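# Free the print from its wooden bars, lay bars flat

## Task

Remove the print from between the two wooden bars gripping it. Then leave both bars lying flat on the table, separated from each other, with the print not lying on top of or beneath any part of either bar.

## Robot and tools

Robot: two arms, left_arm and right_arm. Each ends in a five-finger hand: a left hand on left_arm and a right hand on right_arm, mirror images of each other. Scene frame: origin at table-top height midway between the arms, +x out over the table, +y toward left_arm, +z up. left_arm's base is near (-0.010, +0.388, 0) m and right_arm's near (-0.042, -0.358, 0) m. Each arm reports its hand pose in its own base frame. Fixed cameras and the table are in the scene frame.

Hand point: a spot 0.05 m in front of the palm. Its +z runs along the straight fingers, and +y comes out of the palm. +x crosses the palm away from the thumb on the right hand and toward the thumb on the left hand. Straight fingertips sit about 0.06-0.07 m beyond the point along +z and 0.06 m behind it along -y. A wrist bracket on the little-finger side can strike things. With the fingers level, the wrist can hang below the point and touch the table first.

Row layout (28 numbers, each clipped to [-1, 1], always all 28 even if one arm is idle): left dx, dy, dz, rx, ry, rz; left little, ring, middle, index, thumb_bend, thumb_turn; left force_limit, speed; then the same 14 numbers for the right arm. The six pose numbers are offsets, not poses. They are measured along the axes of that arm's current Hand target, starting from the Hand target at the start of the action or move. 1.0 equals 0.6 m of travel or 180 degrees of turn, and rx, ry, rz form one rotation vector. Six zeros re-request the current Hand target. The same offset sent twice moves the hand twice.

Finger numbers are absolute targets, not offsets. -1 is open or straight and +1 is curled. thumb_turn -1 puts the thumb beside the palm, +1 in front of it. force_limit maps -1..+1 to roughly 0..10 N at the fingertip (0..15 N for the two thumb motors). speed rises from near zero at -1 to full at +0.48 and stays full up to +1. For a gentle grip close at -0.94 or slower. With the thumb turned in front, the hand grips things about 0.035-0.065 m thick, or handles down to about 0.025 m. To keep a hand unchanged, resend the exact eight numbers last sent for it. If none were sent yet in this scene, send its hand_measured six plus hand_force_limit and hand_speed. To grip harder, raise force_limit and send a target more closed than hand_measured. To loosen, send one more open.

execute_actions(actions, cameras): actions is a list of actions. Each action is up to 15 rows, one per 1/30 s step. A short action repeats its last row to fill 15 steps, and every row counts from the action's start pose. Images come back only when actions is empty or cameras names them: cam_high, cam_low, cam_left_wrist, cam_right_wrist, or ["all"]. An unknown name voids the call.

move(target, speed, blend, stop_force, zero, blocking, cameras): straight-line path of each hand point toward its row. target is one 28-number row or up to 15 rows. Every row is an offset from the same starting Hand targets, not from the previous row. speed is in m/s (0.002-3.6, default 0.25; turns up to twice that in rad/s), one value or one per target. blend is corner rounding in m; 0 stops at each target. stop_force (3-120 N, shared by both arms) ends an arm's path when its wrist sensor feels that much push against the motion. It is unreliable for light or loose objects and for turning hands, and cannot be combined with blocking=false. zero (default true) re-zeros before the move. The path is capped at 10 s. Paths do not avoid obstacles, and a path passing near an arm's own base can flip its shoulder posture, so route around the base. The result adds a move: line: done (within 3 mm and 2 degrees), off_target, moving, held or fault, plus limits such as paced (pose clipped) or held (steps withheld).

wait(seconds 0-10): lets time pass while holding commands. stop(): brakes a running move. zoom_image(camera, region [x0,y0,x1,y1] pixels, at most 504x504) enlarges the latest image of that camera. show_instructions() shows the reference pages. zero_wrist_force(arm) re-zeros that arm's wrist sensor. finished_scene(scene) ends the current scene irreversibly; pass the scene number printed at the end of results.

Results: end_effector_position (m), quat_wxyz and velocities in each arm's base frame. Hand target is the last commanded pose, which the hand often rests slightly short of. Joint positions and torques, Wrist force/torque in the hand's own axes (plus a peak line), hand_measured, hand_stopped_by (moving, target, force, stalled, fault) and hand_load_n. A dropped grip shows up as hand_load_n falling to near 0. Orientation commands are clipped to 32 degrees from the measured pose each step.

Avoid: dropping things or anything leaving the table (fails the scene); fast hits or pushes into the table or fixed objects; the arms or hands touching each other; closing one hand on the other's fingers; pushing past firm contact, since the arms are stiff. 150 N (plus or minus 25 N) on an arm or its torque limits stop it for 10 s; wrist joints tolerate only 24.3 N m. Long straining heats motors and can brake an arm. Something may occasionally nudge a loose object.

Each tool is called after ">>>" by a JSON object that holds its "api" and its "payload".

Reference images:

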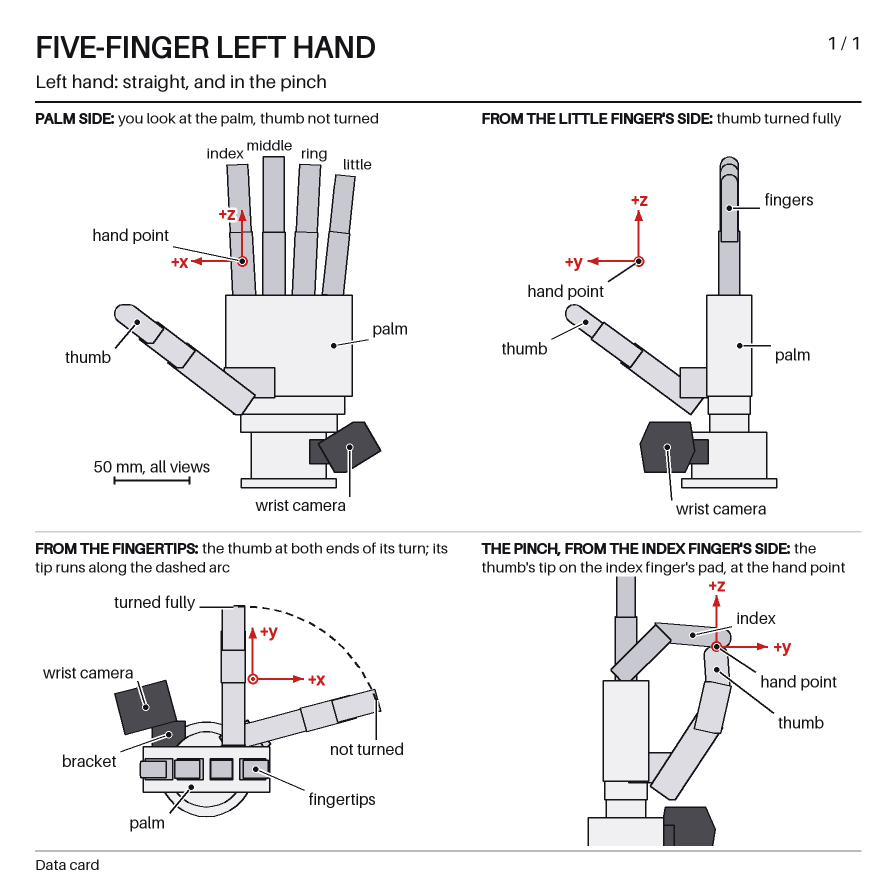

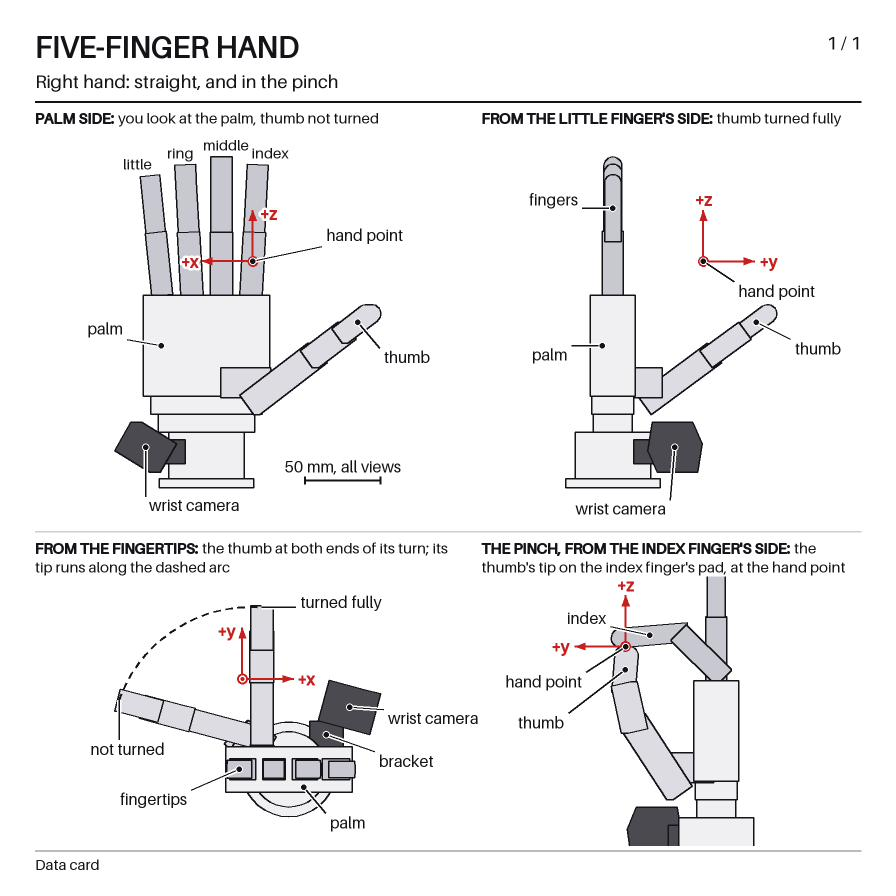

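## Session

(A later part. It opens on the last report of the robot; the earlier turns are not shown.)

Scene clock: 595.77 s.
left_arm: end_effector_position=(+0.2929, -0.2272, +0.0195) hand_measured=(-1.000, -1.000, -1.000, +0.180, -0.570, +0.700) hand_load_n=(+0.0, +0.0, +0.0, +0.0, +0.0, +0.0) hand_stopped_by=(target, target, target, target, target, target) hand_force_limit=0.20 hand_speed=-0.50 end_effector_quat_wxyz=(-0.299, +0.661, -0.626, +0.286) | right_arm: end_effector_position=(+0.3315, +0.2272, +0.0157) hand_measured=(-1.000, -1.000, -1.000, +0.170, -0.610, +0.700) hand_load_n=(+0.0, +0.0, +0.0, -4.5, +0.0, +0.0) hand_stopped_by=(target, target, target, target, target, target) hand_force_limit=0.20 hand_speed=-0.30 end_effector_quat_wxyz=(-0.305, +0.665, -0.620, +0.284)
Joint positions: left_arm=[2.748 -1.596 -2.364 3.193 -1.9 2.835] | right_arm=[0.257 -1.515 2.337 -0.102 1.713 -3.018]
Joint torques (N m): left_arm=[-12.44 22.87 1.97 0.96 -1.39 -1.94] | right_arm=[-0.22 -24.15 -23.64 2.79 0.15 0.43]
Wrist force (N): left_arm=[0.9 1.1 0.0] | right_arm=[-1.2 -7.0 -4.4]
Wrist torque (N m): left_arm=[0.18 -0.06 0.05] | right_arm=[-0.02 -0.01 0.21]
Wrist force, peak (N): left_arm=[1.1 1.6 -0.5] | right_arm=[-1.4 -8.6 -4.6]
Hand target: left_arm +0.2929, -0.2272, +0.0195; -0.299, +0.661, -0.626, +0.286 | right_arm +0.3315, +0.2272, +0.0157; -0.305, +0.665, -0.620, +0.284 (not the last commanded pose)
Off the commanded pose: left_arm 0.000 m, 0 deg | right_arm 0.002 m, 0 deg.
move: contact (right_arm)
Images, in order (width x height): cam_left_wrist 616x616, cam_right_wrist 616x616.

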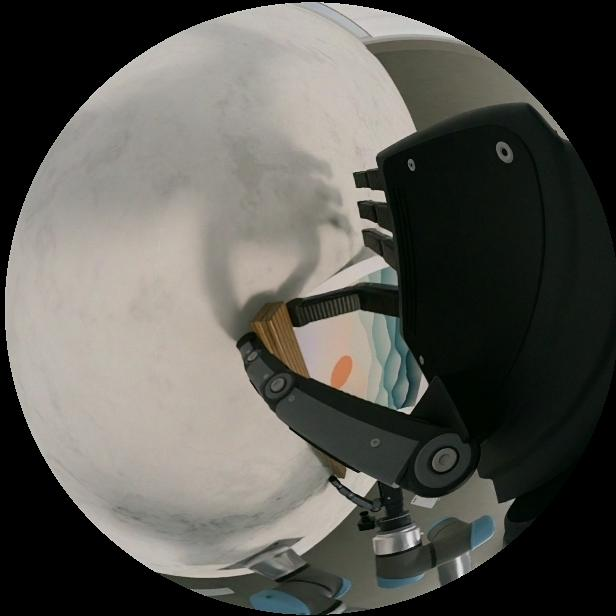

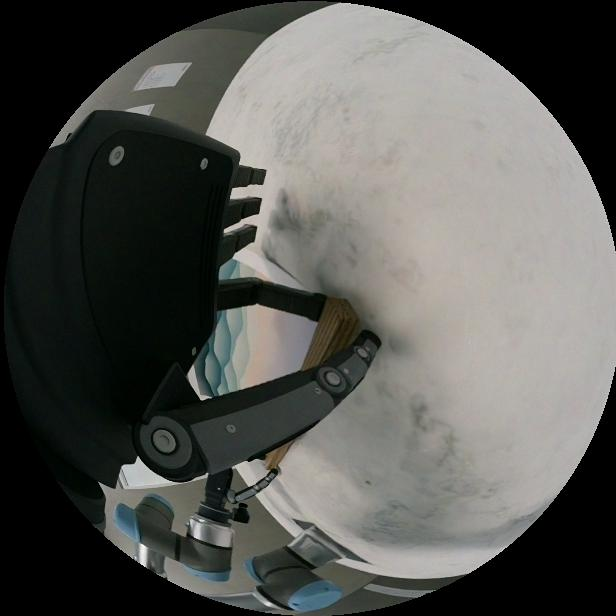

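>>> {"api": "move", "payload": {"target": [[0,-0.0036,-0.0010,0,0,0,-1,-1,-1,0.18,-0.60,0.7,0.2,-0.3,0,-0.0051,-0.0043,0,0,0,-1,-1,-1,0.17,-0.61,0.7,0.2,-0.3],[-0.0067,-0.0036,-0.0010,0,0,0,-1,-1,-1,0.18,-0.60,0.7,0.2,-0.3,0.0075,-0.0051,-0.0043,0,0,0,-1,-1,-1,0.17,-0.61,0.7,0.2,-0.3]], "speed": 0.02, "cameras": ["cam_left_wrist","cam_right_wrist"]}}

>>> {"api": "zoom_image", "payload": {"camera": "cam_left_wrist", "region": [210, 270, 330, 390]}}

>>> {"api": "zoom_image", "payload": {"camera": "cam_right_wrist", "region": [290, 260, 410, 380]}}

Scene clock: 622.43 s.
left_arm: end_effector_position=(+0.2936, -0.2232, +0.0215) hand_measured=(-1.000, -1.000, -1.000, +0.180, -0.600, +0.700) hand_load_n=(+0.0, -0.5, +0.0, +0.0, +0.5, +0.0) hand_stopped_by=(target, target, target, target, target, target) hand_force_limit=0.20 hand_speed=-0.30 end_effector_quat_wxyz=(-0.299, +0.661, -0.626, +0.286) | right_arm: end_effector_position=(+0.3319, +0.2227, +0.0197) hand_measured=(-1.000, -1.000, -1.000, +0.170, -0.610, +0.700) hand_load_n=(+0.0, +0.0, +0.0, +0.0, +0.0, +0.0) hand_stopped_by=(target, target, target, target, target, target) hand_force_limit=0.20 hand_speed=-0.30 end_effector_quat_wxyz=(-0.305, +0.665, -0.620, +0.284)
Joint positions: left_arm=[2.767 -1.582 -2.37 3.19 -1.886 2.849] | right_arm=[0.237 -1.533 2.341 -0.09 1.698 -3.031]
Joint torques (N m): left_arm=[14.62 21.87 -0.88 2.02 1.37 2.21] | right_arm=[-7.99 -26.12 -2.99 -1.62 -2.03 -2.3]
Wrist force (N): left_arm=[1.2 1.4 -0.5] | right_arm=[-1.5 -1.2 -0.8]
Wrist torque (N m): left_arm=[0.21 -0.11 -0.12] | right_arm=[0.11 0.00 0.41]
Wrist force, peak (N): left_arm=[1.3 1.5 -0.4] | right_arm=[-1.0 -7.5 -4.8]
Hand target: left_arm +0.2936, -0.2232, +0.0215; -0.299, +0.661, -0.626, +0.286 | right_arm +0.3319, +0.2227, +0.0197; -0.305, +0.665, -0.620, +0.284
Off the commanded pose: left_arm 0.000 m, 0 deg | right_arm 0.000 m, 0 deg.
move: done
Images, in order (width x height): cam_left_wrist 616x616, cam_right_wrist 616x616.

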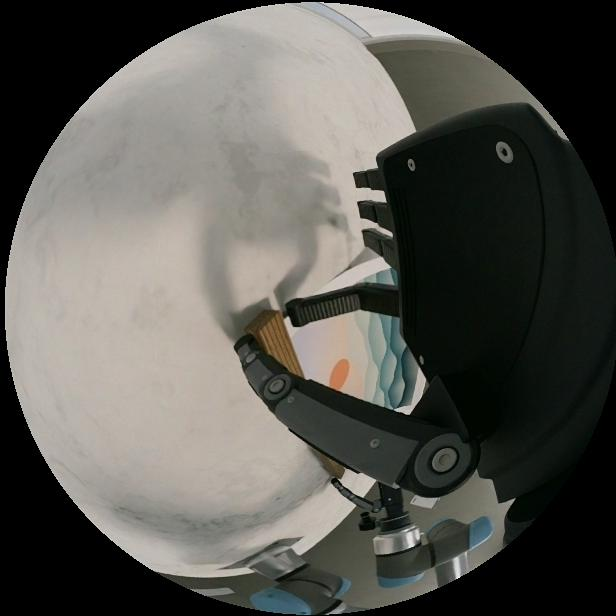

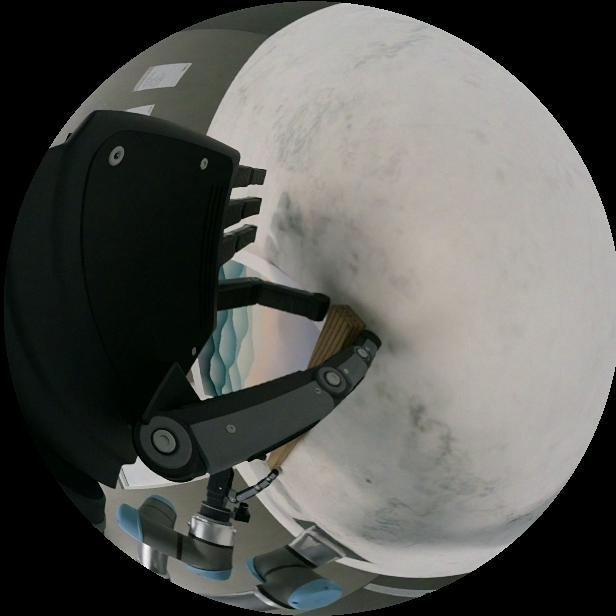

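Scaled by 4.200 from the camera's 616x616 image, which has a finer 880x880 frame.

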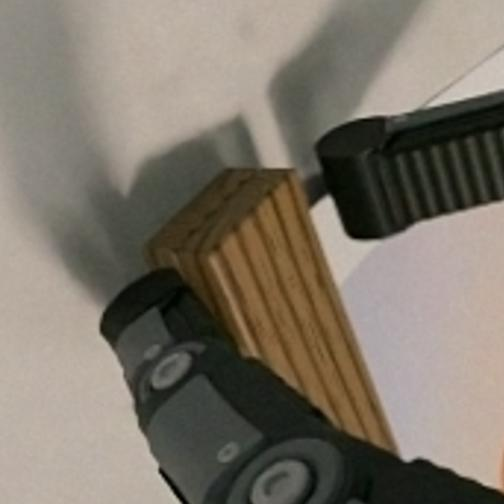

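Scaled by 4.200 from the camera's 616x616 image, which has a finer 880x880 frame.

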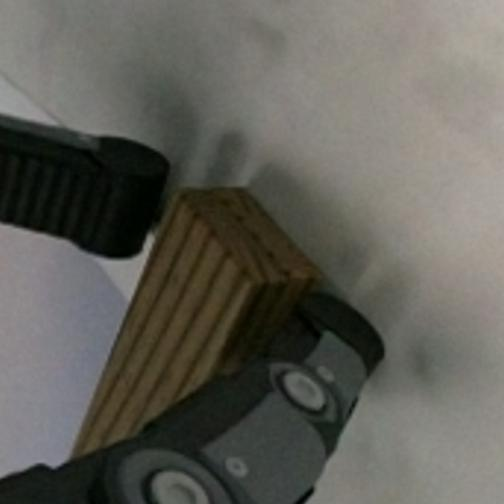

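>>> {"api": "move", "payload": {"target": [0,0,0,0,0,0,-1,-1,-1,0.18,-0.60,0.7,0.2,-0.3,0,-0.0022,0.0025,0,0,0,-1,-1,-1,0.18,-0.59,0.7,0.2,-0.3], "speed": 0.02}}

>>> {"api": "move", "payload": {"target": [0,0,0,0,0,0,-1,-1,-1,0.18,-0.60,0.7,0.2,-0.3,0,0.0064,0.0055,0,0,0,-1,-1,-1,0.18,-0.59,0.7,0.2,-0.3], "speed": 0.008, "stop_force": 3, "cameras": ["cam_right_wrist"]}}

>>> {"api": "zoom_image", "payload": {"camera": "cam_right_wrist", "region": [290, 260, 410, 380]}}

Scene clock: 633.17 s.
left_arm: end_effector_position=(+0.2936, -0.2232, +0.0215) hand_measured=(-1.000, -1.000, -1.000, +0.180, -0.600, +0.700) hand_load_n=(+0.0, +0.0, +0.0, +0.0, +0.0, +0.0) hand_stopped_by=(target, target, target, target, target, target) hand_force_limit=0.20 hand_speed=-0.30 end_effector_quat_wxyz=(-0.299, +0.661, -0.626, +0.286) | right_arm: end_effector_position=(+0.3338, +0.2228, +0.0197) hand_measured=(-1.000, -1.000, -1.000, +0.180, -0.590, +0.700) hand_load_n=(+0.0, +0.0, +0.0, +0.0, +0.0, +0.0) hand_stopped_by=(target, target, target, target, target, target) hand_force_limit=0.20 hand_speed=-0.30 end_effector_quat_wxyz=(-0.305, +0.665, -0.620, +0.284)
Joint positions: left_arm=[2.767 -1.582 -2.37 3.19 -1.886 2.849] | right_arm=[0.236 -1.529 2.337 -0.09 1.697 -3.032]
Joint torques (N m): left_arm=[13.32 22.36 -0.69 1.88 1.19 1.98] | right_arm=[-8.94 -6.27 -27.59 2.8 -2.7 -2]
Wrist force (N): left_arm=[1.1 1.2 -0.5] | right_arm=[-1.3 -1.2 -0.8]
Wrist torque (N m): left_arm=[0.19 -0.10 -0.11] | right_arm=[0.09 -0.04 0.41]
Wrist force, peak (N): left_arm=[1.3 1.6 -0.5] | right_arm=[-1.6 -1.8 -0.8]
Hand target: left_arm +0.2936, -0.2232, +0.0215; -0.299, +0.661, -0.626, +0.286 | right_arm +0.3339, +0.2228, +0.0197; -0.305, +0.665, -0.620, +0.284
Off the commanded pose: left_arm 0.000 m, 0 deg | right_arm 0.000 m, 0 deg.
move: done

Scene clock: 634.83 s.
left_arm: end_effector_position=(+0.2936, -0.2232, +0.0215) hand_measured=(-1.000, -1.000, -1.000, +0.180, -0.600, +0.700) hand_load_n=(+0.0, +0.0, +0.0, +0.0, +0.0, +0.0) hand_stopped_by=(target, target, target, target, target, target) hand_force_limit=0.20 hand_speed=-0.30 end_effector_quat_wxyz=(-0.299, +0.661, -0.626, +0.286) | right_arm: end_effector_position=(+0.3339, +0.2228, +0.0160) hand_measured=(-1.000, -1.000, -1.000, +0.180, -0.590, +0.700) hand_load_n=(+0.0, +0.0, +0.0, -1.0, +0.5, +0.0) hand_stopped_by=(target, target, target, target, target, target) hand_force_limit=0.20 hand_speed=-0.30 end_effector_quat_wxyz=(-0.305, +0.665, -0.620, +0.284)
Joint positions: left_arm=[2.767 -1.582 -2.37 3.19 -1.886 2.849] | right_arm=[0.235 -1.52 2.341 -0.103 1.697 -3.032]
Joint torques (N m): left_arm=[13.64 22.84 -0.02 1.95 1.19 1.95] | right_arm=[-6.46 -26.59 -26.86 2.84 -1.54 -2.32]
Wrist force (N): left_arm=[0.9 1.3 -0.4] | right_arm=[-1.7 -3.4 -2.4]
Wrist torque (N m): left_arm=[0.20 -0.08 -0.13] | right_arm=[0.04 0.01 0.38]
Wrist force, peak (N): left_arm=[1.2 1.6 -0.4] | right_arm=[-1.7 -4.0 -3.4]
Hand target: left_arm +0.2936, -0.2232, +0.0215; -0.299, +0.661, -0.626, +0.286 | right_arm +0.3339, +0.2228, +0.0160; -0.305, +0.665, -0.620, +0.284 (not the last commanded pose)
Off the commanded pose: left_arm 0.000 m, 0 deg | right_arm 0.001 m, 0 deg.
move: contact (right_arm)
Images, in order (width x height): cam_right_wrist 616x616.

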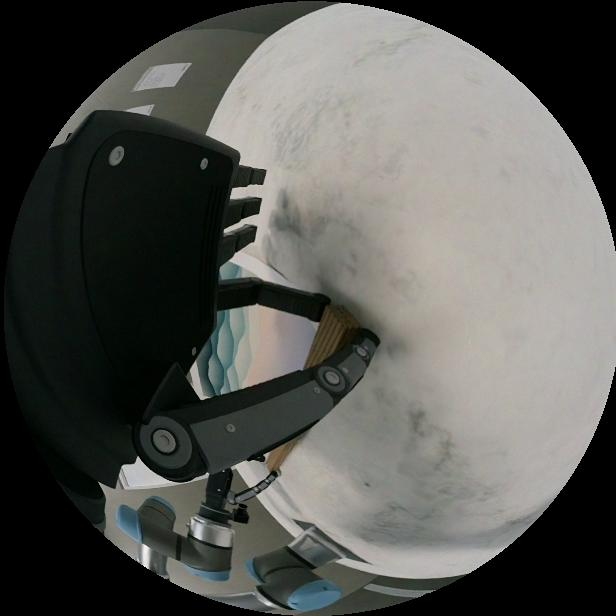

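Scaled by 4.200 from the camera's 616x616 image, which has a finer 880x880 frame.

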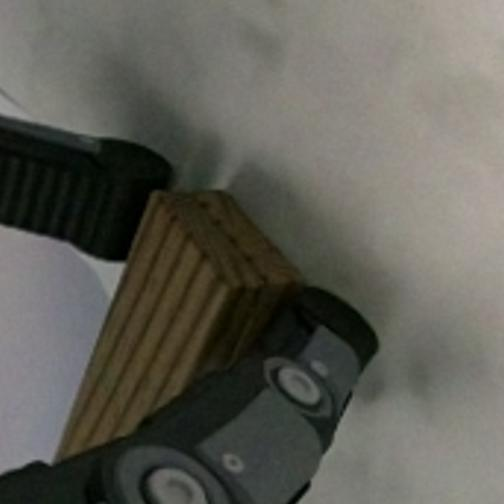

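>>> {"api": "move", "payload": {"target": [0,0,0,0,0,0,-1,-1,-1,0.18,-0.60,0.7,0.2,-0.3,0,-0.0010,-0.0009,0.0139,0,0,-1,-1,-1,0.18,-0.57,0.7,-0.3,-0.9], "speed": 0.02}}

>>> {"api": "move", "payload": {"target": [0,0,0,0,0,0,-1,-1,-1,0.18,-0.60,0.7,0.2,-0.3,0,0.0010,0.0010,0,0,0,-1,-1,-1,0.18,-0.57,0.7,-0.3,-0.9], "speed": 0.008, "stop_force": 3}}

>>> {"api": "move", "payload": {"target": [0,0,0,0,0,0,-1,-1,-1,0.18,-0.60,0.7,0.2,-0.3,0,0,0,0,0,0,-1,-1,-1,0.18,-0.35,0.7,-0.3,-0.9], "speed": 0.008, "cameras": ["cam_left_wrist","cam_right_wrist"]}}

>>> {"api": "zoom_image", "payload": {"camera": "cam_right_wrist", "region": [290, 260, 410, 380]}}

>>> {"api": "zoom_image", "payload": {"camera": "cam_left_wrist", "region": [210, 270, 330, 390]}}

Scene clock: 647.30 s.
left_arm: end_effector_position=(+0.2936, -0.2232, +0.0215) hand_measured=(-1.000, -1.000, -1.000, +0.180, -0.600, +0.700) hand_load_n=(+0.0, +0.0, +0.0, +0.0, +0.5, +0.0) hand_stopped_by=(target, target, target, target, target, target) hand_force_limit=0.20 hand_speed=-0.30 end_effector_quat_wxyz=(-0.299, +0.661, -0.626, +0.286) | right_arm: end_effector_position=(+0.3339, +0.2228, +0.0168) hand_measured=(-1.000, -1.000, -1.000, +0.180, -0.572, +0.700) hand_load_n=(+0.0, +0.0, +0.0, +1.5, +2.0, +0.0) hand_stopped_by=(target, target, target, target, target, target) hand_force_limit=-0.30 hand_speed=-0.90 end_effector_quat_wxyz=(-0.319, +0.658, -0.614, +0.298)
Joint positions: left_arm=[2.767 -1.582 -2.37 3.19 -1.886 2.849] | right_arm=[0.242 -1.538 2.371 -0.159 1.707 -3.034]
Joint torques (N m): left_arm=[13.07 22.63 -0.12 1.64 0.89 1.87] | right_arm=[7.04 -25.52 -3.52 -2.01 2.77 -2.02]
Wrist force (N): left_arm=[1.1 1.3 -0.1] | right_arm=[-1.4 -2.1 -1.4]
Wrist torque (N m): left_arm=[0.17 -0.09 -0.12] | right_arm=[0.04 -0.01 0.40]
Wrist force, peak (N): left_arm=[1.2 1.6 -0.2] | right_arm=[-1.6 -3.5 -2.5]
Hand target: left_arm +0.2936, -0.2232, +0.0215; -0.299, +0.661, -0.626, +0.286 | right_arm +0.3339, +0.2228, +0.0168; -0.319, +0.658, -0.614, +0.298
Off the commanded pose: left_arm 0.000 m, 0 deg | right_arm 0.000 m, 0 deg.
move: done

Scene clock: 648.37 s.
left_arm: end_effector_position=(+0.2936, -0.2232, +0.0215) hand_measured=(-1.000, -1.000, -1.000, +0.180, -0.600, +0.700) hand_load_n=(+0.0, +0.0, +0.0, +0.0, +0.0, +0.0) hand_stopped_by=(target, target, target, target, target, target) hand_force_limit=0.20 hand_speed=-0.30 end_effector_quat_wxyz=(-0.299, +0.661, -0.626, +0.286) | right_arm: end_effector_position=(+0.3339, +0.2228, +0.0161) hand_measured=(-1.000, -1.000, -1.000, +0.180, -0.572, +0.700) hand_load_n=(+0.0, +0.0, +0.0, +0.5, +1.5, -0.5) hand_stopped_by=(target, target, target, target, target, target) hand_force_limit=-0.30 hand_speed=-0.90 end_effector_quat_wxyz=(-0.319, +0.658, -0.614, +0.298)
Joint positions: left_arm=[2.767 -1.582 -2.37 3.19 -1.886 2.849] | right_arm=[0.242 -1.536 2.372 -0.162 1.707 -3.034]
Joint torques (N m): left_arm=[13.55 22.58 0.26 1.62 0.84 1.82] | right_arm=[0.3 -16.88 -7.46 2.35 1.08 -2.01]
Wrist force (N): left_arm=[1.0 1.4 -0.5] | right_arm=[-1.4 -4.8 -4.1]
Wrist torque (N m): left_arm=[0.21 -0.09 -0.12] | right_arm=[-0.07 -0.01 0.39]
Wrist force, peak (N): left_arm=[1.0 1.6 -0.3] | right_arm=[-1.2 -5.0 -3.9]
Hand target: left_arm +0.2936, -0.2232, +0.0215; -0.299, +0.661, -0.626, +0.286 | right_arm +0.3339, +0.2228, +0.0161; -0.319, +0.658, -0.614, +0.298
Off the commanded pose: left_arm 0.000 m, 0 deg | right_arm 0.000 m, 0 deg.
move: contact (right_arm)

Scene clock: 648.87 s.
left_arm: end_effector_position=(+0.2936, -0.2232, +0.0215) hand_measured=(-1.000, -1.000, -1.000, +0.180, -0.600, +0.700) hand_load_n=(+0.0, +0.0, +0.0, +0.0, +0.0, +0.0) hand_stopped_by=(target, target, target, target, target, target) hand_force_limit=0.20 hand_speed=-0.30 end_effector_quat_wxyz=(-0.299, +0.661, -0.626, +0.286) | right_arm: end_effector_position=(+0.3339, +0.2228, +0.0161) hand_measured=(-1.000, -1.000, -1.000, +0.180, -0.542, +0.700) hand_load_n=(+0.0, -0.5, -0.5, +4.0, +5.0, +0.0) hand_stopped_by=(target, target, target, target, force, target) hand_force_limit=-0.30 hand_speed=-0.90 end_effector_quat_wxyz=(-0.319, +0.658, -0.614, +0.298)
Joint positions: left_arm=[2.767 -1.582 -2.37 3.19 -1.886 2.849] | right_arm=[0.242 -1.536 2.372 -0.162 1.707 -3.034]
Joint torques (N m): left_arm=[13.11 22.7 1.2 1.65 0.73 1.84] | right_arm=[0.54 -19.58 -11.17 2.29 1.02 -2.17]
Wrist force (N): left_arm=[1.1 1.2 -0.4] | right_arm=[-1.5 -3.3 -2.4]
Wrist torque (N m): left_arm=[0.16 -0.10 -0.11] | right_arm=[0.05 -0.02 0.42]
Wrist force, peak (N): left_arm=[1.2 1.6 -0.4] | right_arm=[-1.2 -4.8 -4.0]
Hand target: left_arm +0.2936, -0.2232, +0.0215; -0.299, +0.661, -0.626, +0.286 | right_arm +0.3339, +0.2228, +0.0161; -0.319, +0.658, -0.614, +0.298
Off the commanded pose: left_arm 0.000 m, 0 deg | right_arm 0.000 m, 0 deg.
move: done
Images, in order (width x height): cam_left_wrist 616x616, cam_right_wrist 616x616.

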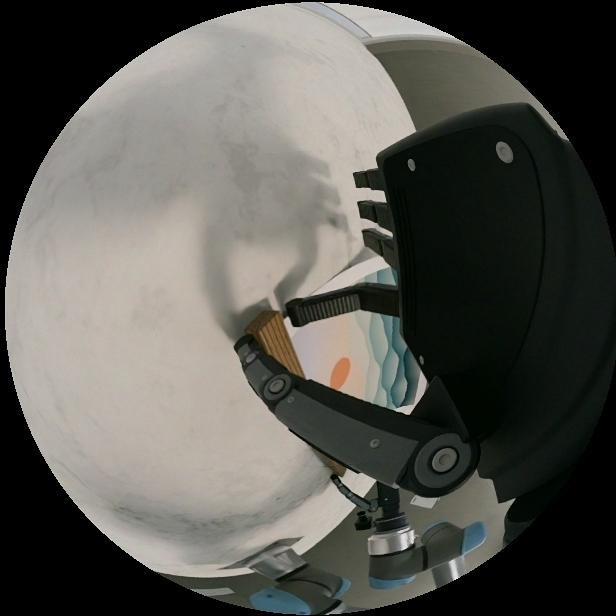

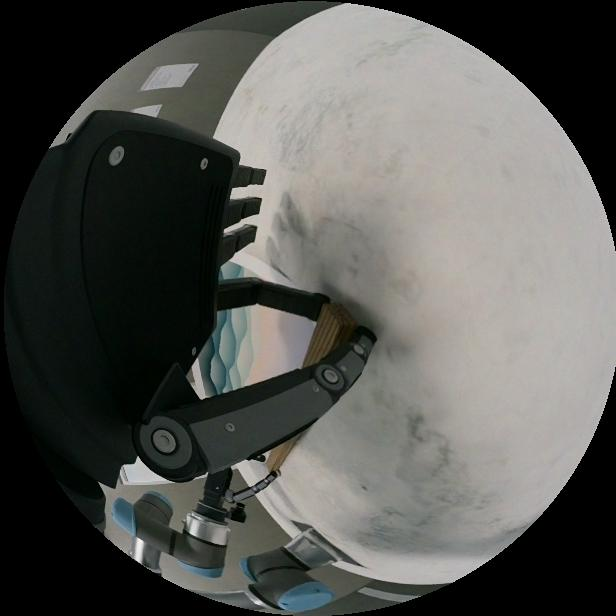

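Scaled by 4.200 from the camera's 616x616 image, which has a finer 880x880 frame.

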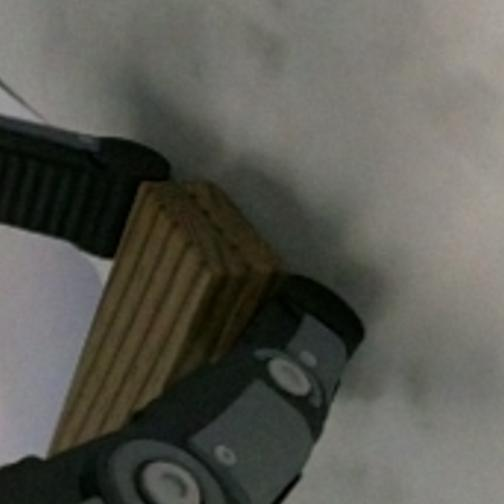

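Scaled by 4.200 from the camera's 616x616 image, which has a finer 880x880 frame.

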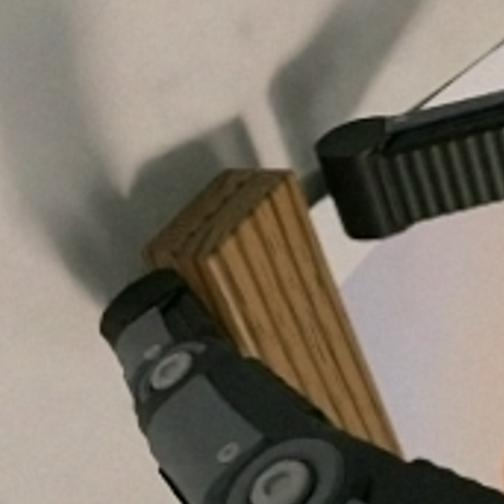

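>>> {"api": "move", "payload": {"target": [0,0.0048,-0.0025,0,0,0,-1,-1,-1,0.18,-0.60,0.7,0.2,-0.3,0,0,0,0,0,0,-1,-1,-1,0.18,-0.30,0.7,0.0,-0.9], "speed": 0.02}}

>>> {"api": "move", "payload": {"target": [0,0,0,0,0,0,-1,-1,-1,0.18,-0.30,0.7,-0.2,-0.9,0,0,0,0,0,0,-1,-1,-1,0.18,-0.30,0.7,0.0,-0.9], "speed": 0.008, "cameras": ["cam_left_wrist","cam_right_wrist"]}}

>>> {"api": "zoom_image", "payload": {"camera": "cam_right_wrist", "region": [290, 260, 410, 380]}}

>>> {"api": "zoom_image", "payload": {"camera": "cam_left_wrist", "region": [210, 270, 330, 390]}}

Scene clock: 658.17 s.
left_arm: end_effector_position=(+0.2907, -0.2233, +0.0204) hand_measured=(-1.000, -1.000, -1.000, +0.180, -0.600, +0.700) hand_load_n=(+0.0, +0.0, -0.5, +0.0, +0.0, +0.0) hand_stopped_by=(target, target, target, target, target, target) hand_force_limit=0.20 hand_speed=-0.30 end_effector_quat_wxyz=(-0.299, +0.661, -0.626, +0.286) | right_arm: end_effector_position=(+0.3339, +0.2228, +0.0161) hand_measured=(-1.000, -1.000, -1.000, +0.180, -0.518, +0.700) hand_load_n=(+0.0, +0.0, +0.0, +6.0, +7.5, +0.0) hand_stopped_by=(target, target, target, target, force, target) hand_force_limit=0.00 hand_speed=-0.90 end_effector_quat_wxyz=(-0.319, +0.658, -0.614, +0.298)
Joint positions: left_arm=[2.761 -1.581 -2.376 3.193 -1.89 2.845] | right_arm=[0.242 -1.536 2.372 -0.162 1.707 -3.034]
Joint torques (N m): left_arm=[-10.58 22.62 1.36 1.96 -1.77 -2.04] | right_arm=[-0.3 -21.07 -25.33 -1.43 0.92 -0.73]
Wrist force (N): left_arm=[0.9 1.3 -0.1] | right_arm=[-1.2 -4.0 -2.5]
Wrist torque (N m): left_arm=[0.19 -0.06 0.03] | right_arm=[0.06 -0.02 0.43]
Wrist force, peak (N): left_arm=[1.2 1.7 -0.6] | right_arm=[-1.3 -4.3 -2.6]
Hand target: left_arm +0.2906, -0.2233, +0.0203; -0.299, +0.661, -0.626, +0.286 | right_arm +0.3339, +0.2228, +0.0161; -0.319, +0.658, -0.614, +0.298
Off the commanded pose: left_arm 0.000 m, 0 deg | right_arm 0.000 m, 0 deg.
move: done

Scene clock: 659.07 s.
left_arm: end_effector_position=(+0.2906, -0.2233, +0.0203) hand_measured=(-1.000, -1.000, -1.000, +0.180, -0.508, +0.700) hand_load_n=(+0.0, +0.0, +0.0, +4.0, +6.5, +0.0) hand_stopped_by=(target, target, target, target, force, target) hand_force_limit=-0.20 hand_speed=-0.90 end_effector_quat_wxyz=(-0.299, +0.661, -0.626, +0.286) | right_arm: end_effector_position=(+0.3339, +0.2228, +0.0161) hand_measured=(-1.000, -1.000, -1.000, +0.180, -0.518, +0.700) hand_load_n=(+0.0, +0.0, +0.0, +6.5, +7.0, +1.0) hand_stopped_by=(target, target, target, target, force, target) hand_force_limit=0.00 hand_speed=-0.90 end_effector_quat_wxyz=(-0.319, +0.658, -0.614, +0.298)
Joint positions: left_arm=[2.761 -1.581 -2.376 3.193 -1.89 2.845] | right_arm=[0.242 -1.536 2.372 -0.162 1.707 -3.034]
Joint torques (N m): left_arm=[-12.23 22.47 -0.59 1.98 -2.04 -1.89] | right_arm=[1.02 -20.3 -23.63 -1.26 0.79 -0.5]
Wrist force (N): left_arm=[1.3 1.0 -0.9] | right_arm=[-1.9 -5.1 -3.4]
Wrist torque (N m): left_arm=[0.22 -0.08 0.04] | right_arm=[-0.04 0.01 0.42]
Wrist force, peak (N): left_arm=[1.5 1.6 -0.6] | right_arm=[-2.1 -5.2 -3.6]
Hand target: left_arm +0.2906, -0.2233, +0.0203; -0.299, +0.661, -0.626, +0.286 | right_arm +0.3339, +0.2228, +0.0161; -0.319, +0.658, -0.614, +0.298
Off the commanded pose: left_arm 0.000 m, 0 deg | right_arm 0.000 m, 0 deg.
move: done
Images, in order (width x height): cam_left_wrist 616x616, cam_right_wrist 616x616.

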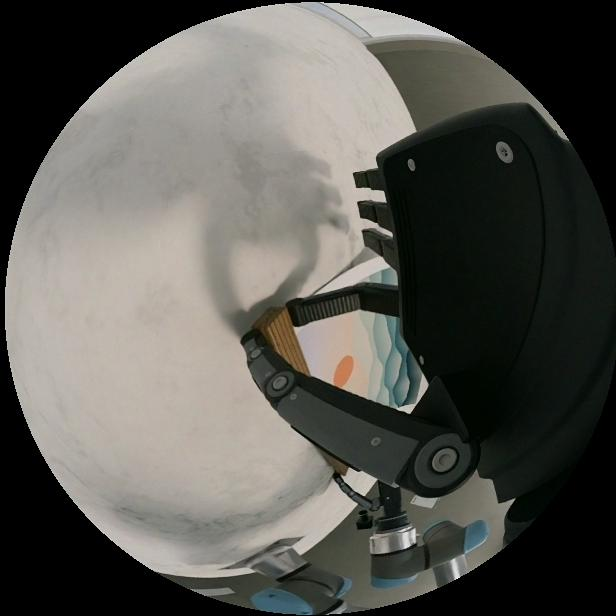

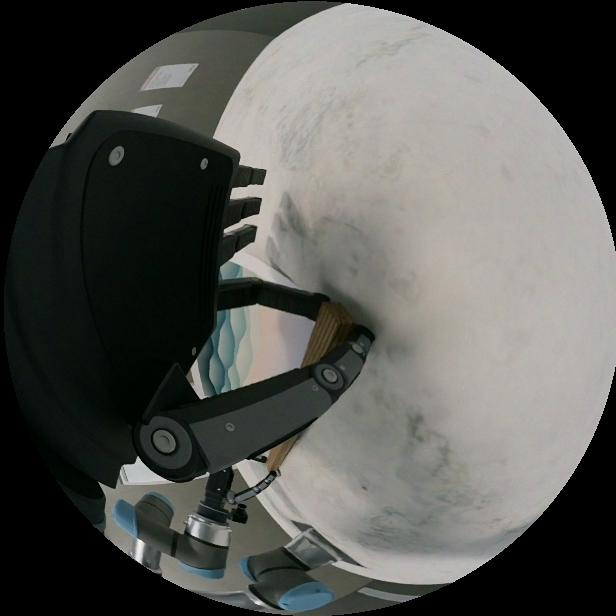

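Scaled by 4.200 from the camera's 616x616 image, which has a finer 880x880 frame.

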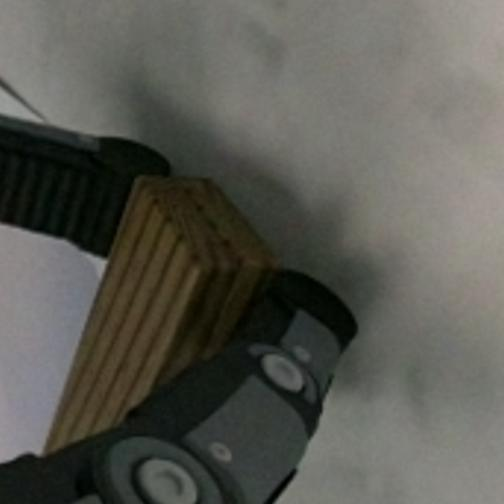

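Scaled by 4.200 from the camera's 616x616 image, which has a finer 880x880 frame.

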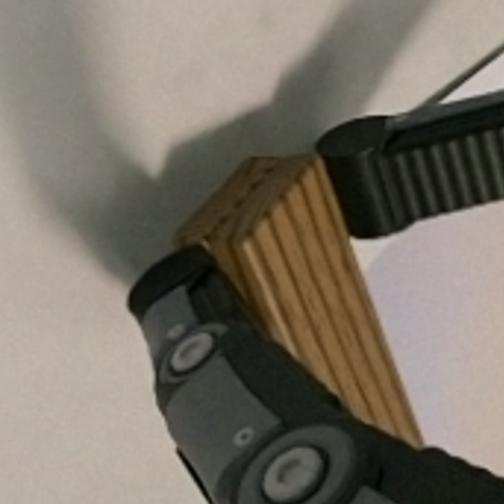

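>>> {"api": "move", "payload": {"target": [-0.0133,0,0,0,0,0,-1,-1,-1,0.18,-0.30,0.7,-0.2,-0.9,0,0,0,0,0,0,-1,-1,-1,0.18,-0.30,0.7,0.0,-0.9], "speed": 0.02, "cameras": ["cam_left_wrist","cam_right_wrist"]}}

>>> {"api": "zoom_image", "payload": {"camera": "cam_right_wrist", "region": [290, 260, 410, 380]}}

>>> {"api": "zoom_image", "payload": {"camera": "cam_left_wrist", "region": [210, 270, 330, 390]}}

Scene clock: 662.47 s.
left_arm: end_effector_position=(+0.2902, -0.2154, +0.0203) hand_measured=(-1.000, -1.000, -1.000, +0.180, -0.508, +0.700) hand_load_n=(+0.0, +0.0, +0.0, +3.5, +5.5, +3.5) hand_stopped_by=(target, target, target, target, force, target) hand_force_limit=-0.20 hand_speed=-0.90 end_effector_quat_wxyz=(-0.299, +0.661, -0.626, +0.286) | right_arm: end_effector_position=(+0.3339, +0.2228, +0.0161) hand_measured=(-1.000, -1.000, -1.000, +0.180, -0.518, +0.700) hand_load_n=(+0.5, +0.0, +0.0, +6.0, +7.5, +3.0) hand_stopped_by=(target, target, target, target, force, target) hand_force_limit=0.00 hand_speed=-0.90 end_effector_quat_wxyz=(-0.319, +0.658, -0.614, +0.298)
Joint positions: left_arm=[2.797 -1.559 -2.396 3.199 -1.864 2.871] | right_arm=[0.242 -1.536 2.372 -0.162 1.707 -3.034]
Joint torques (N m): left_arm=[15.38 20.31 -1.97 1.74 0.03 2.13] | right_arm=[-0.26 -21.48 -24.69 -0.84 1.05 0.08]
Wrist force (N): left_arm=[5.7 -0.1 -2.5] | right_arm=[-4.8 -3.0 -1.8]
Wrist torque (N m): left_arm=[0.12 -0.16 -0.18] | right_arm=[0.06 -0.01 0.48]
Wrist force, peak (N): left_arm=[6.3 -0.6 -2.2] | right_arm=[-4.5 -4.2 -2.8]
Hand target: left_arm +0.2902, -0.2154, +0.0203; -0.299, +0.661, -0.626, +0.286 | right_arm +0.3339, +0.2228, +0.0161; -0.319, +0.658, -0.614, +0.298
Off the commanded pose: left_arm 0.000 m, 0 deg | right_arm 0.000 m, 0 deg.
move: done
Images, in order (width x height): cam_left_wrist 616x616, cam_right_wrist 616x616.

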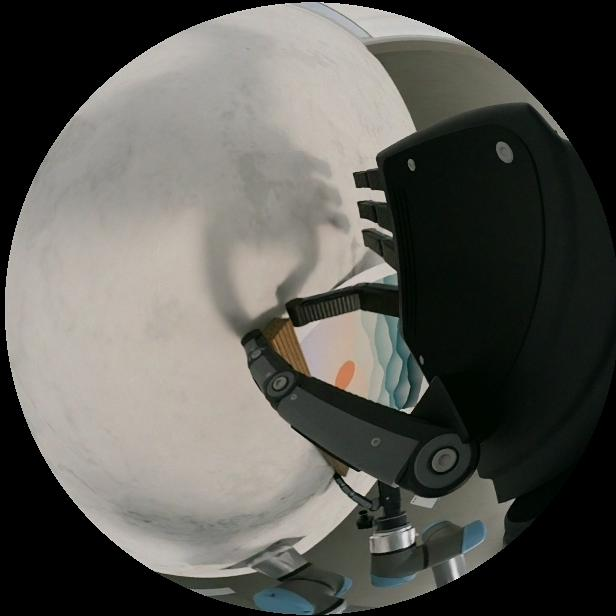

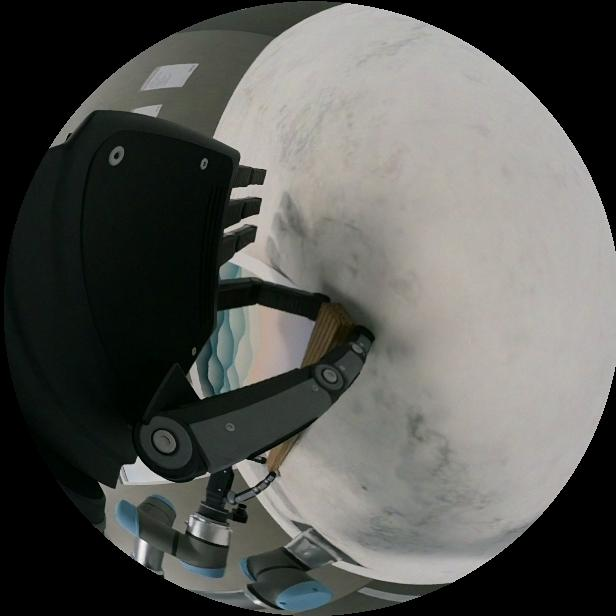

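Scaled by 4.200 from the camera's 616x616 image, which has a finer 880x880 frame.

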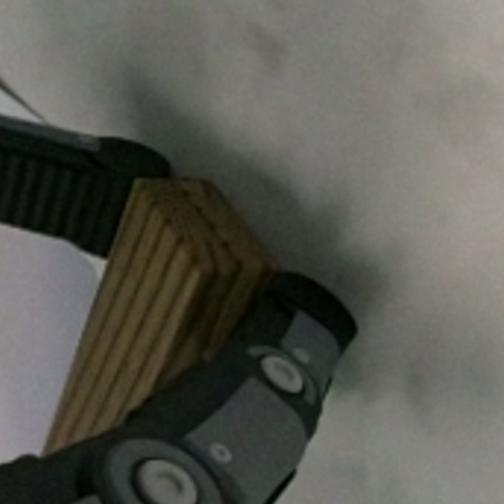

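Scaled by 4.200 from the camera's 616x616 image, which has a finer 880x880 frame.

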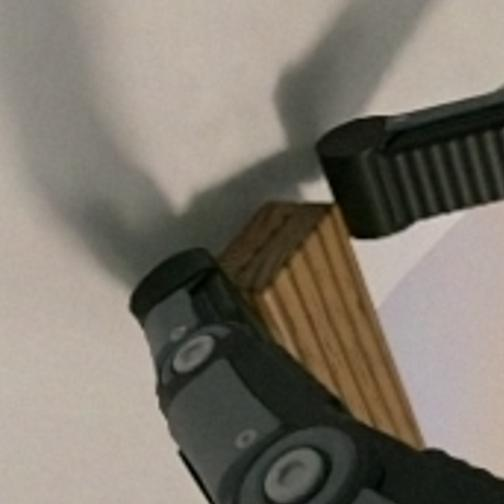

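>>> {"api": "move", "payload": {"target": [0,0,0,0,0,0,-1,-1,-1,0.17,-0.60,0.7,0.0,-0.3,0,0,0,0,0,0,-1,-1,-1,0.18,-0.29,0.7,0.2,-0.9], "speed": 0.02}}

>>> {"api": "move", "payload": {"target": [0.0142,0,0,0,0,0,-1,-1,-1,0.17,-0.60,0.7,0.0,-0.3,0,0,0,0,0,0,-1,-1,-1,0.18,-0.29,0.7,0.2,-0.9], "speed": 0.03}}

>>> {"api": "move", "payload": {"target": [0,0,0,0,0,0,-1,-1,-1,0.18,-0.30,0.7,-0.1,-0.9,0,0,0,0,0,0,-1,-1,-1,0.18,-0.29,0.7,0.2,-0.9], "speed": 0.02, "cameras": ["cam_left_wrist","cam_right_wrist"]}}

>>> {"api": "zoom_image", "payload": {"camera": "cam_right_wrist", "region": [290, 260, 410, 380]}}

>>> {"api": "zoom_image", "payload": {"camera": "cam_left_wrist", "region": [210, 270, 330, 390]}}

Scene clock: 679.77 s.
left_arm: end_effector_position=(+0.2902, -0.2154, +0.0203) hand_measured=(-1.000, -1.000, -1.000, +0.170, -0.600, +0.700) hand_load_n=(+0.0, +0.0, +0.0, +0.0, +0.0, +0.0) hand_stopped_by=(target, target, target, target, target, target) hand_force_limit=0.00 hand_speed=-0.30 end_effector_quat_wxyz=(-0.299, +0.661, -0.626, +0.286) | right_arm: end_effector_position=(+0.3339, +0.2228, +0.0161) hand_measured=(-1.000, -1.000, -1.000, +0.180, -0.494, +0.700) hand_load_n=(+0.0, +0.0, +0.0, +6.5, +8.5, +0.5) hand_stopped_by=(target, target, target, target, force, target) hand_force_limit=0.20 hand_speed=-0.90 end_effector_quat_wxyz=(-0.319, +0.658, -0.614, +0.298)
Joint positions: left_arm=[2.798 -1.559 -2.396 3.199 -1.864 2.871] | right_arm=[0.242 -1.536 2.372 -0.162 1.707 -3.034]
Joint torques (N m): left_arm=[12.27 21.33 1.2 1.58 0.81 1.31] | right_arm=[1.69 -20.4 -24.43 2.61 1.08 1.01]
Wrist force (N): left_arm=[1.1 0.9 -0.7] | right_arm=[-1.2 -4.7 -3.1]
Wrist torque (N m): left_arm=[0.12 -0.11 -0.11] | right_arm=[-0.02 -0.04 0.43]
Wrist force, peak (N): left_arm=[6.1 -0.3 -2.1] | right_arm=[-5.3 -3.3 -2.2]
Hand target: left_arm +0.2902, -0.2154, +0.0203; -0.299, +0.661, -0.626, +0.286 | right_arm +0.3339, +0.2228, +0.0161; -0.319, +0.658, -0.614, +0.298
Off the commanded pose: left_arm 0.000 m, 0 deg | right_arm 0.000 m, 0 deg.
move: done

Scene clock: 680.63 s.
left_arm: end_effector_position=(+0.2906, -0.2238, +0.0203) hand_measured=(-1.000, -1.000, -1.000, +0.170, -0.600, +0.700) hand_load_n=(+0.0, -0.5, +0.0, +0.0, +0.0, +0.0) hand_stopped_by=(target, target, target, target, target, target) hand_force_limit=0.00 hand_speed=-0.30 end_effector_quat_wxyz=(-0.299, +0.661, -0.626, +0.286) | right_arm: end_effector_position=(+0.3339, +0.2228, +0.0161) hand_measured=(-1.000, -1.000, -1.000, +0.180, -0.494, +0.700) hand_load_n=(+0.0, +0.0, +0.0, +6.5, +8.5, +0.5) hand_stopped_by=(target, target, target, target, force, target) hand_force_limit=0.20 hand_speed=-0.90 end_effector_quat_wxyz=(-0.319, +0.658, -0.614, +0.298)
Joint positions: left_arm=[2.759 -1.582 -2.375 3.193 -1.892 2.843] | right_arm=[0.242 -1.536 2.372 -0.162 1.707 -3.034]
Joint torques (N m): left_arm=[-11.43 7.8 23.24 -2.93 -2.11 -2.42] | right_arm=[1.26 -19.86 -23.44 2.42 1.03 1.54]
Wrist force (N): left_arm=[0.9 1.1 -0.2] | right_arm=[-1.4 -4.7 -3.2]
Wrist torque (N m): left_arm=[0.18 -0.08 0.05] | right_arm=[-0.01 -0.01 0.41]
Wrist force, peak (N): left_arm=[1.3 1.4 -0.5] | right_arm=[-1.4 -4.7 -3.2]
Hand target: left_arm +0.2906, -0.2239, +0.0203; -0.299, +0.661, -0.626, +0.286 | right_arm +0.3339, +0.2228, +0.0161; -0.319, +0.658, -0.614, +0.298
Off the commanded pose: left_arm 0.000 m, 0 deg | right_arm 0.000 m, 0 deg.
move: done

Scene clock: 681.50 s.
left_arm: end_effector_position=(+0.2906, -0.2239, +0.0203) hand_measured=(-1.000, -1.000, -1.000, +0.180, -0.514, +0.700) hand_load_n=(+0.0, +0.0, +0.0, +4.0, +6.5, +0.0) hand_stopped_by=(target, target, target, target, force, target) hand_force_limit=-0.10 hand_speed=-0.90 end_effector_quat_wxyz=(-0.299, +0.661, -0.626, +0.286) | right_arm: end_effector_position=(+0.3339, +0.2228, +0.0161) hand_measured=(-1.000, -1.000, -1.000, +0.180, -0.494, +0.700) hand_load_n=(+0.0, +0.0, +0.0, +6.5, +8.5, +1.5) hand_stopped_by=(target, target, target, target, force, target) hand_force_limit=0.20 hand_speed=-0.90 end_effector_quat_wxyz=(-0.319, +0.658, -0.614, +0.298)
Joint positions: left_arm=[2.759 -1.582 -2.375 3.193 -1.892 2.843] | right_arm=[0.242 -1.536 2.372 -0.162 1.707 -3.034]
Joint torques (N m): left_arm=[-12.07 6.89 24.03 -3.01 -2.07 -2.04] | right_arm=[0.66 -19.85 -23.21 2.6 1.01 1.54]
Wrist force (N): left_arm=[1.1 0.2 -1.8] | right_arm=[-1.6 -5.2 -3.6]
Wrist torque (N m): left_arm=[0.15 -0.07 0.05] | right_arm=[0.02 -0.03 0.45]
Wrist force, peak (N): left_arm=[1.4 0.5 -1.7] | right_arm=[-1.9 -5.4 -3.7]
Hand target: left_arm +0.2906, -0.2239, +0.0203; -0.299, +0.661, -0.626, +0.286 | right_arm +0.3339, +0.2228, +0.0161; -0.319, +0.658, -0.614, +0.298
Off the commanded pose: left_arm 0.000 m, 0 deg | right_arm 0.000 m, 0 deg.
move: done
Images, in order (width x height): cam_left_wrist 616x616, cam_right_wrist 616x616.

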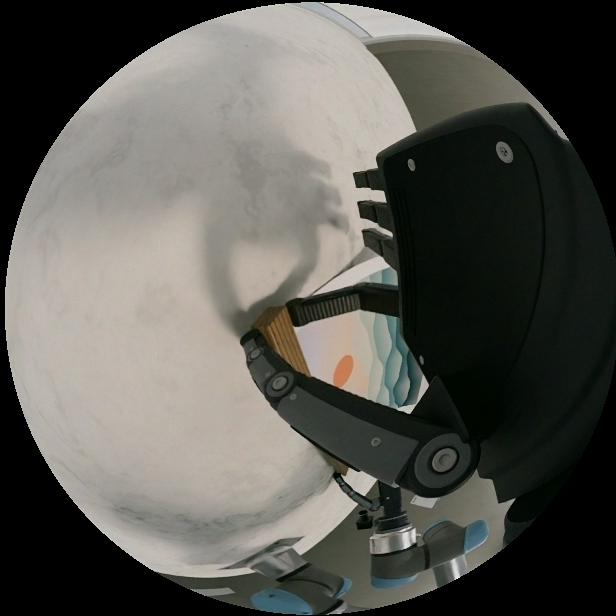

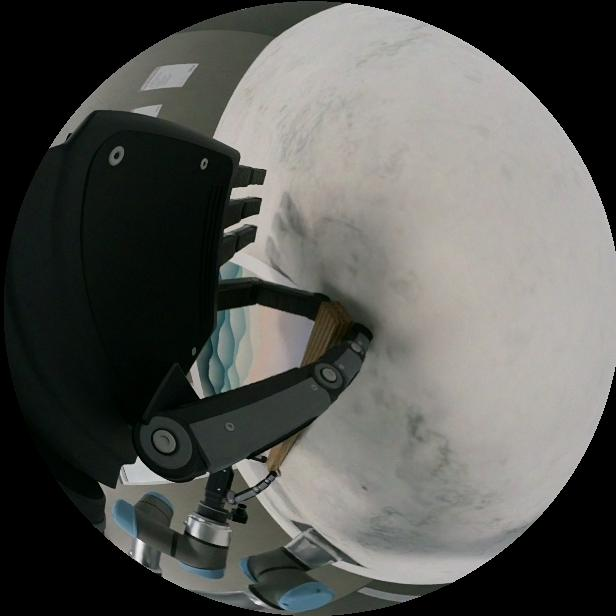

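Scaled by 4.200 from the camera's 616x616 image, which has a finer 880x880 frame.

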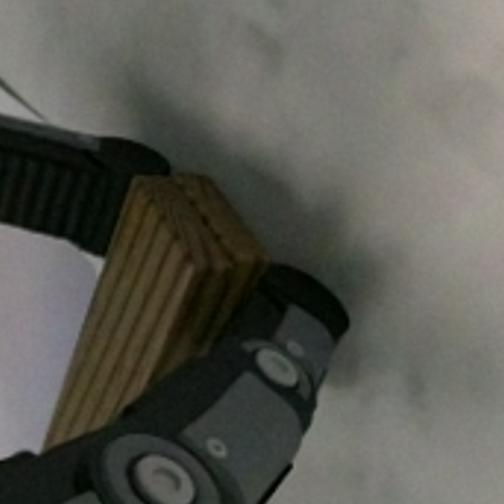

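Scaled by 4.200 from the camera's 616x616 image, which has a finer 880x880 frame.

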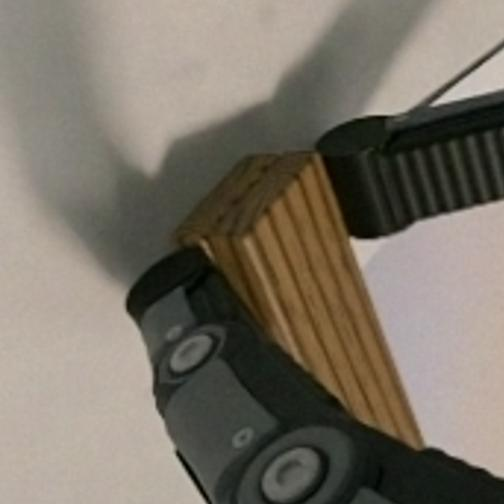

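>>> {"api": "move", "payload": {"target": [0,0,0,0,0,0,-1,-1,-1,0.18,-0.31,0.7,0.25,-0.9,0,0,0,0,0,0,-1,-1,-1,0.18,-0.29,0.7,0.2,-0.9], "cameras": ["cam_left_wrist","cam_right_wrist"]}}

Scene clock: 696.43 s.
left_arm: end_effector_position=(+0.2906, -0.2239, +0.0203) hand_measured=(-1.000, -1.000, -1.000, +0.180, -0.504, +0.700) hand_load_n=(+0.0, +0.0, +0.0, +5.0, +9.0, +0.0) hand_stopped_by=(target, target, target, target, force, target) hand_force_limit=0.25 hand_speed=-0.90 end_effector_quat_wxyz=(-0.299, +0.661, -0.626, +0.286) | right_arm: end_effector_position=(+0.3339, +0.2228, +0.0161) hand_measured=(-1.000, -1.000, -1.000, +0.180, -0.494, +0.700) hand_load_n=(+0.0, -0.5, +0.0, +6.5, +9.0, +2.0) hand_stopped_by=(target, target, target, target, force, target) hand_force_limit=0.20 hand_speed=-0.90 end_effector_quat_wxyz=(-0.319, +0.658, -0.614, +0.298)
Joint positions: left_arm=[2.759 -1.582 -2.375 3.193 -1.892 2.843] | right_arm=[0.242 -1.536 2.372 -0.162 1.707 -3.034]
Joint torques (N m): left_arm=[-9.7 6.69 16.6 -2.74 -2.01 -1.07] | right_arm=[1.31 -20.78 -24.18 2.58 0.99 1.69]
Wrist force (N): left_arm=[1.3 -0.3 -2.0] | right_arm=[-1.9 -5.7 -3.8]
Wrist torque (N m): left_arm=[0.13 -0.07 0.05] | right_arm=[-0.03 -0.01 0.44]
Wrist force, peak (N): left_arm=[1.4 -0.2 -2.2] | right_arm=[-1.8 -6.0 -3.8]
Hand target: left_arm +0.2906, -0.2239, +0.0203; -0.299, +0.661, -0.626, +0.286 | right_arm +0.3339, +0.2228, +0.0161; -0.319, +0.658, -0.614, +0.298
Off the commanded pose: left_arm 0.000 m, 0 deg | right_arm 0.000 m, 0 deg.
move: done
Images, in order (width x height): cam_left_wrist 616x616, cam_right_wrist 616x616.

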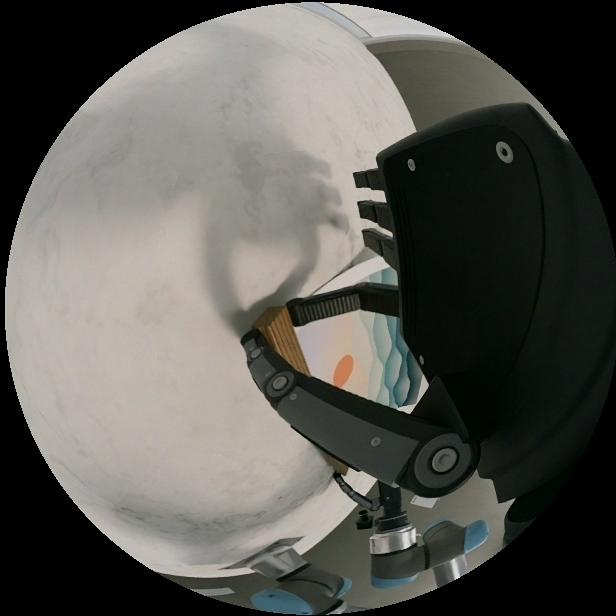

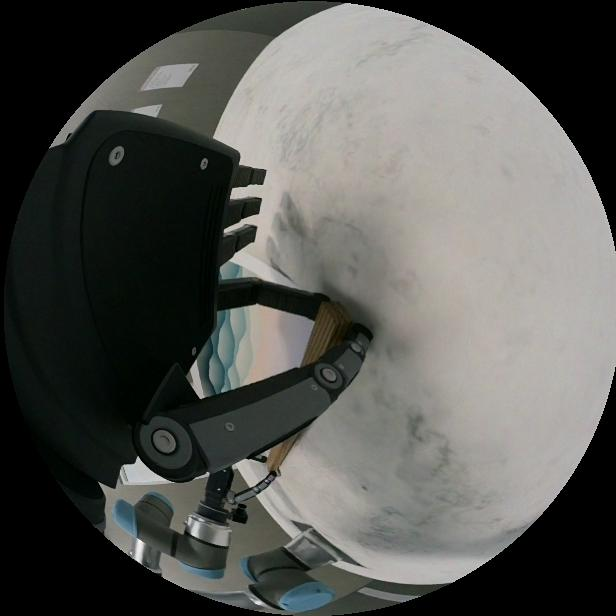

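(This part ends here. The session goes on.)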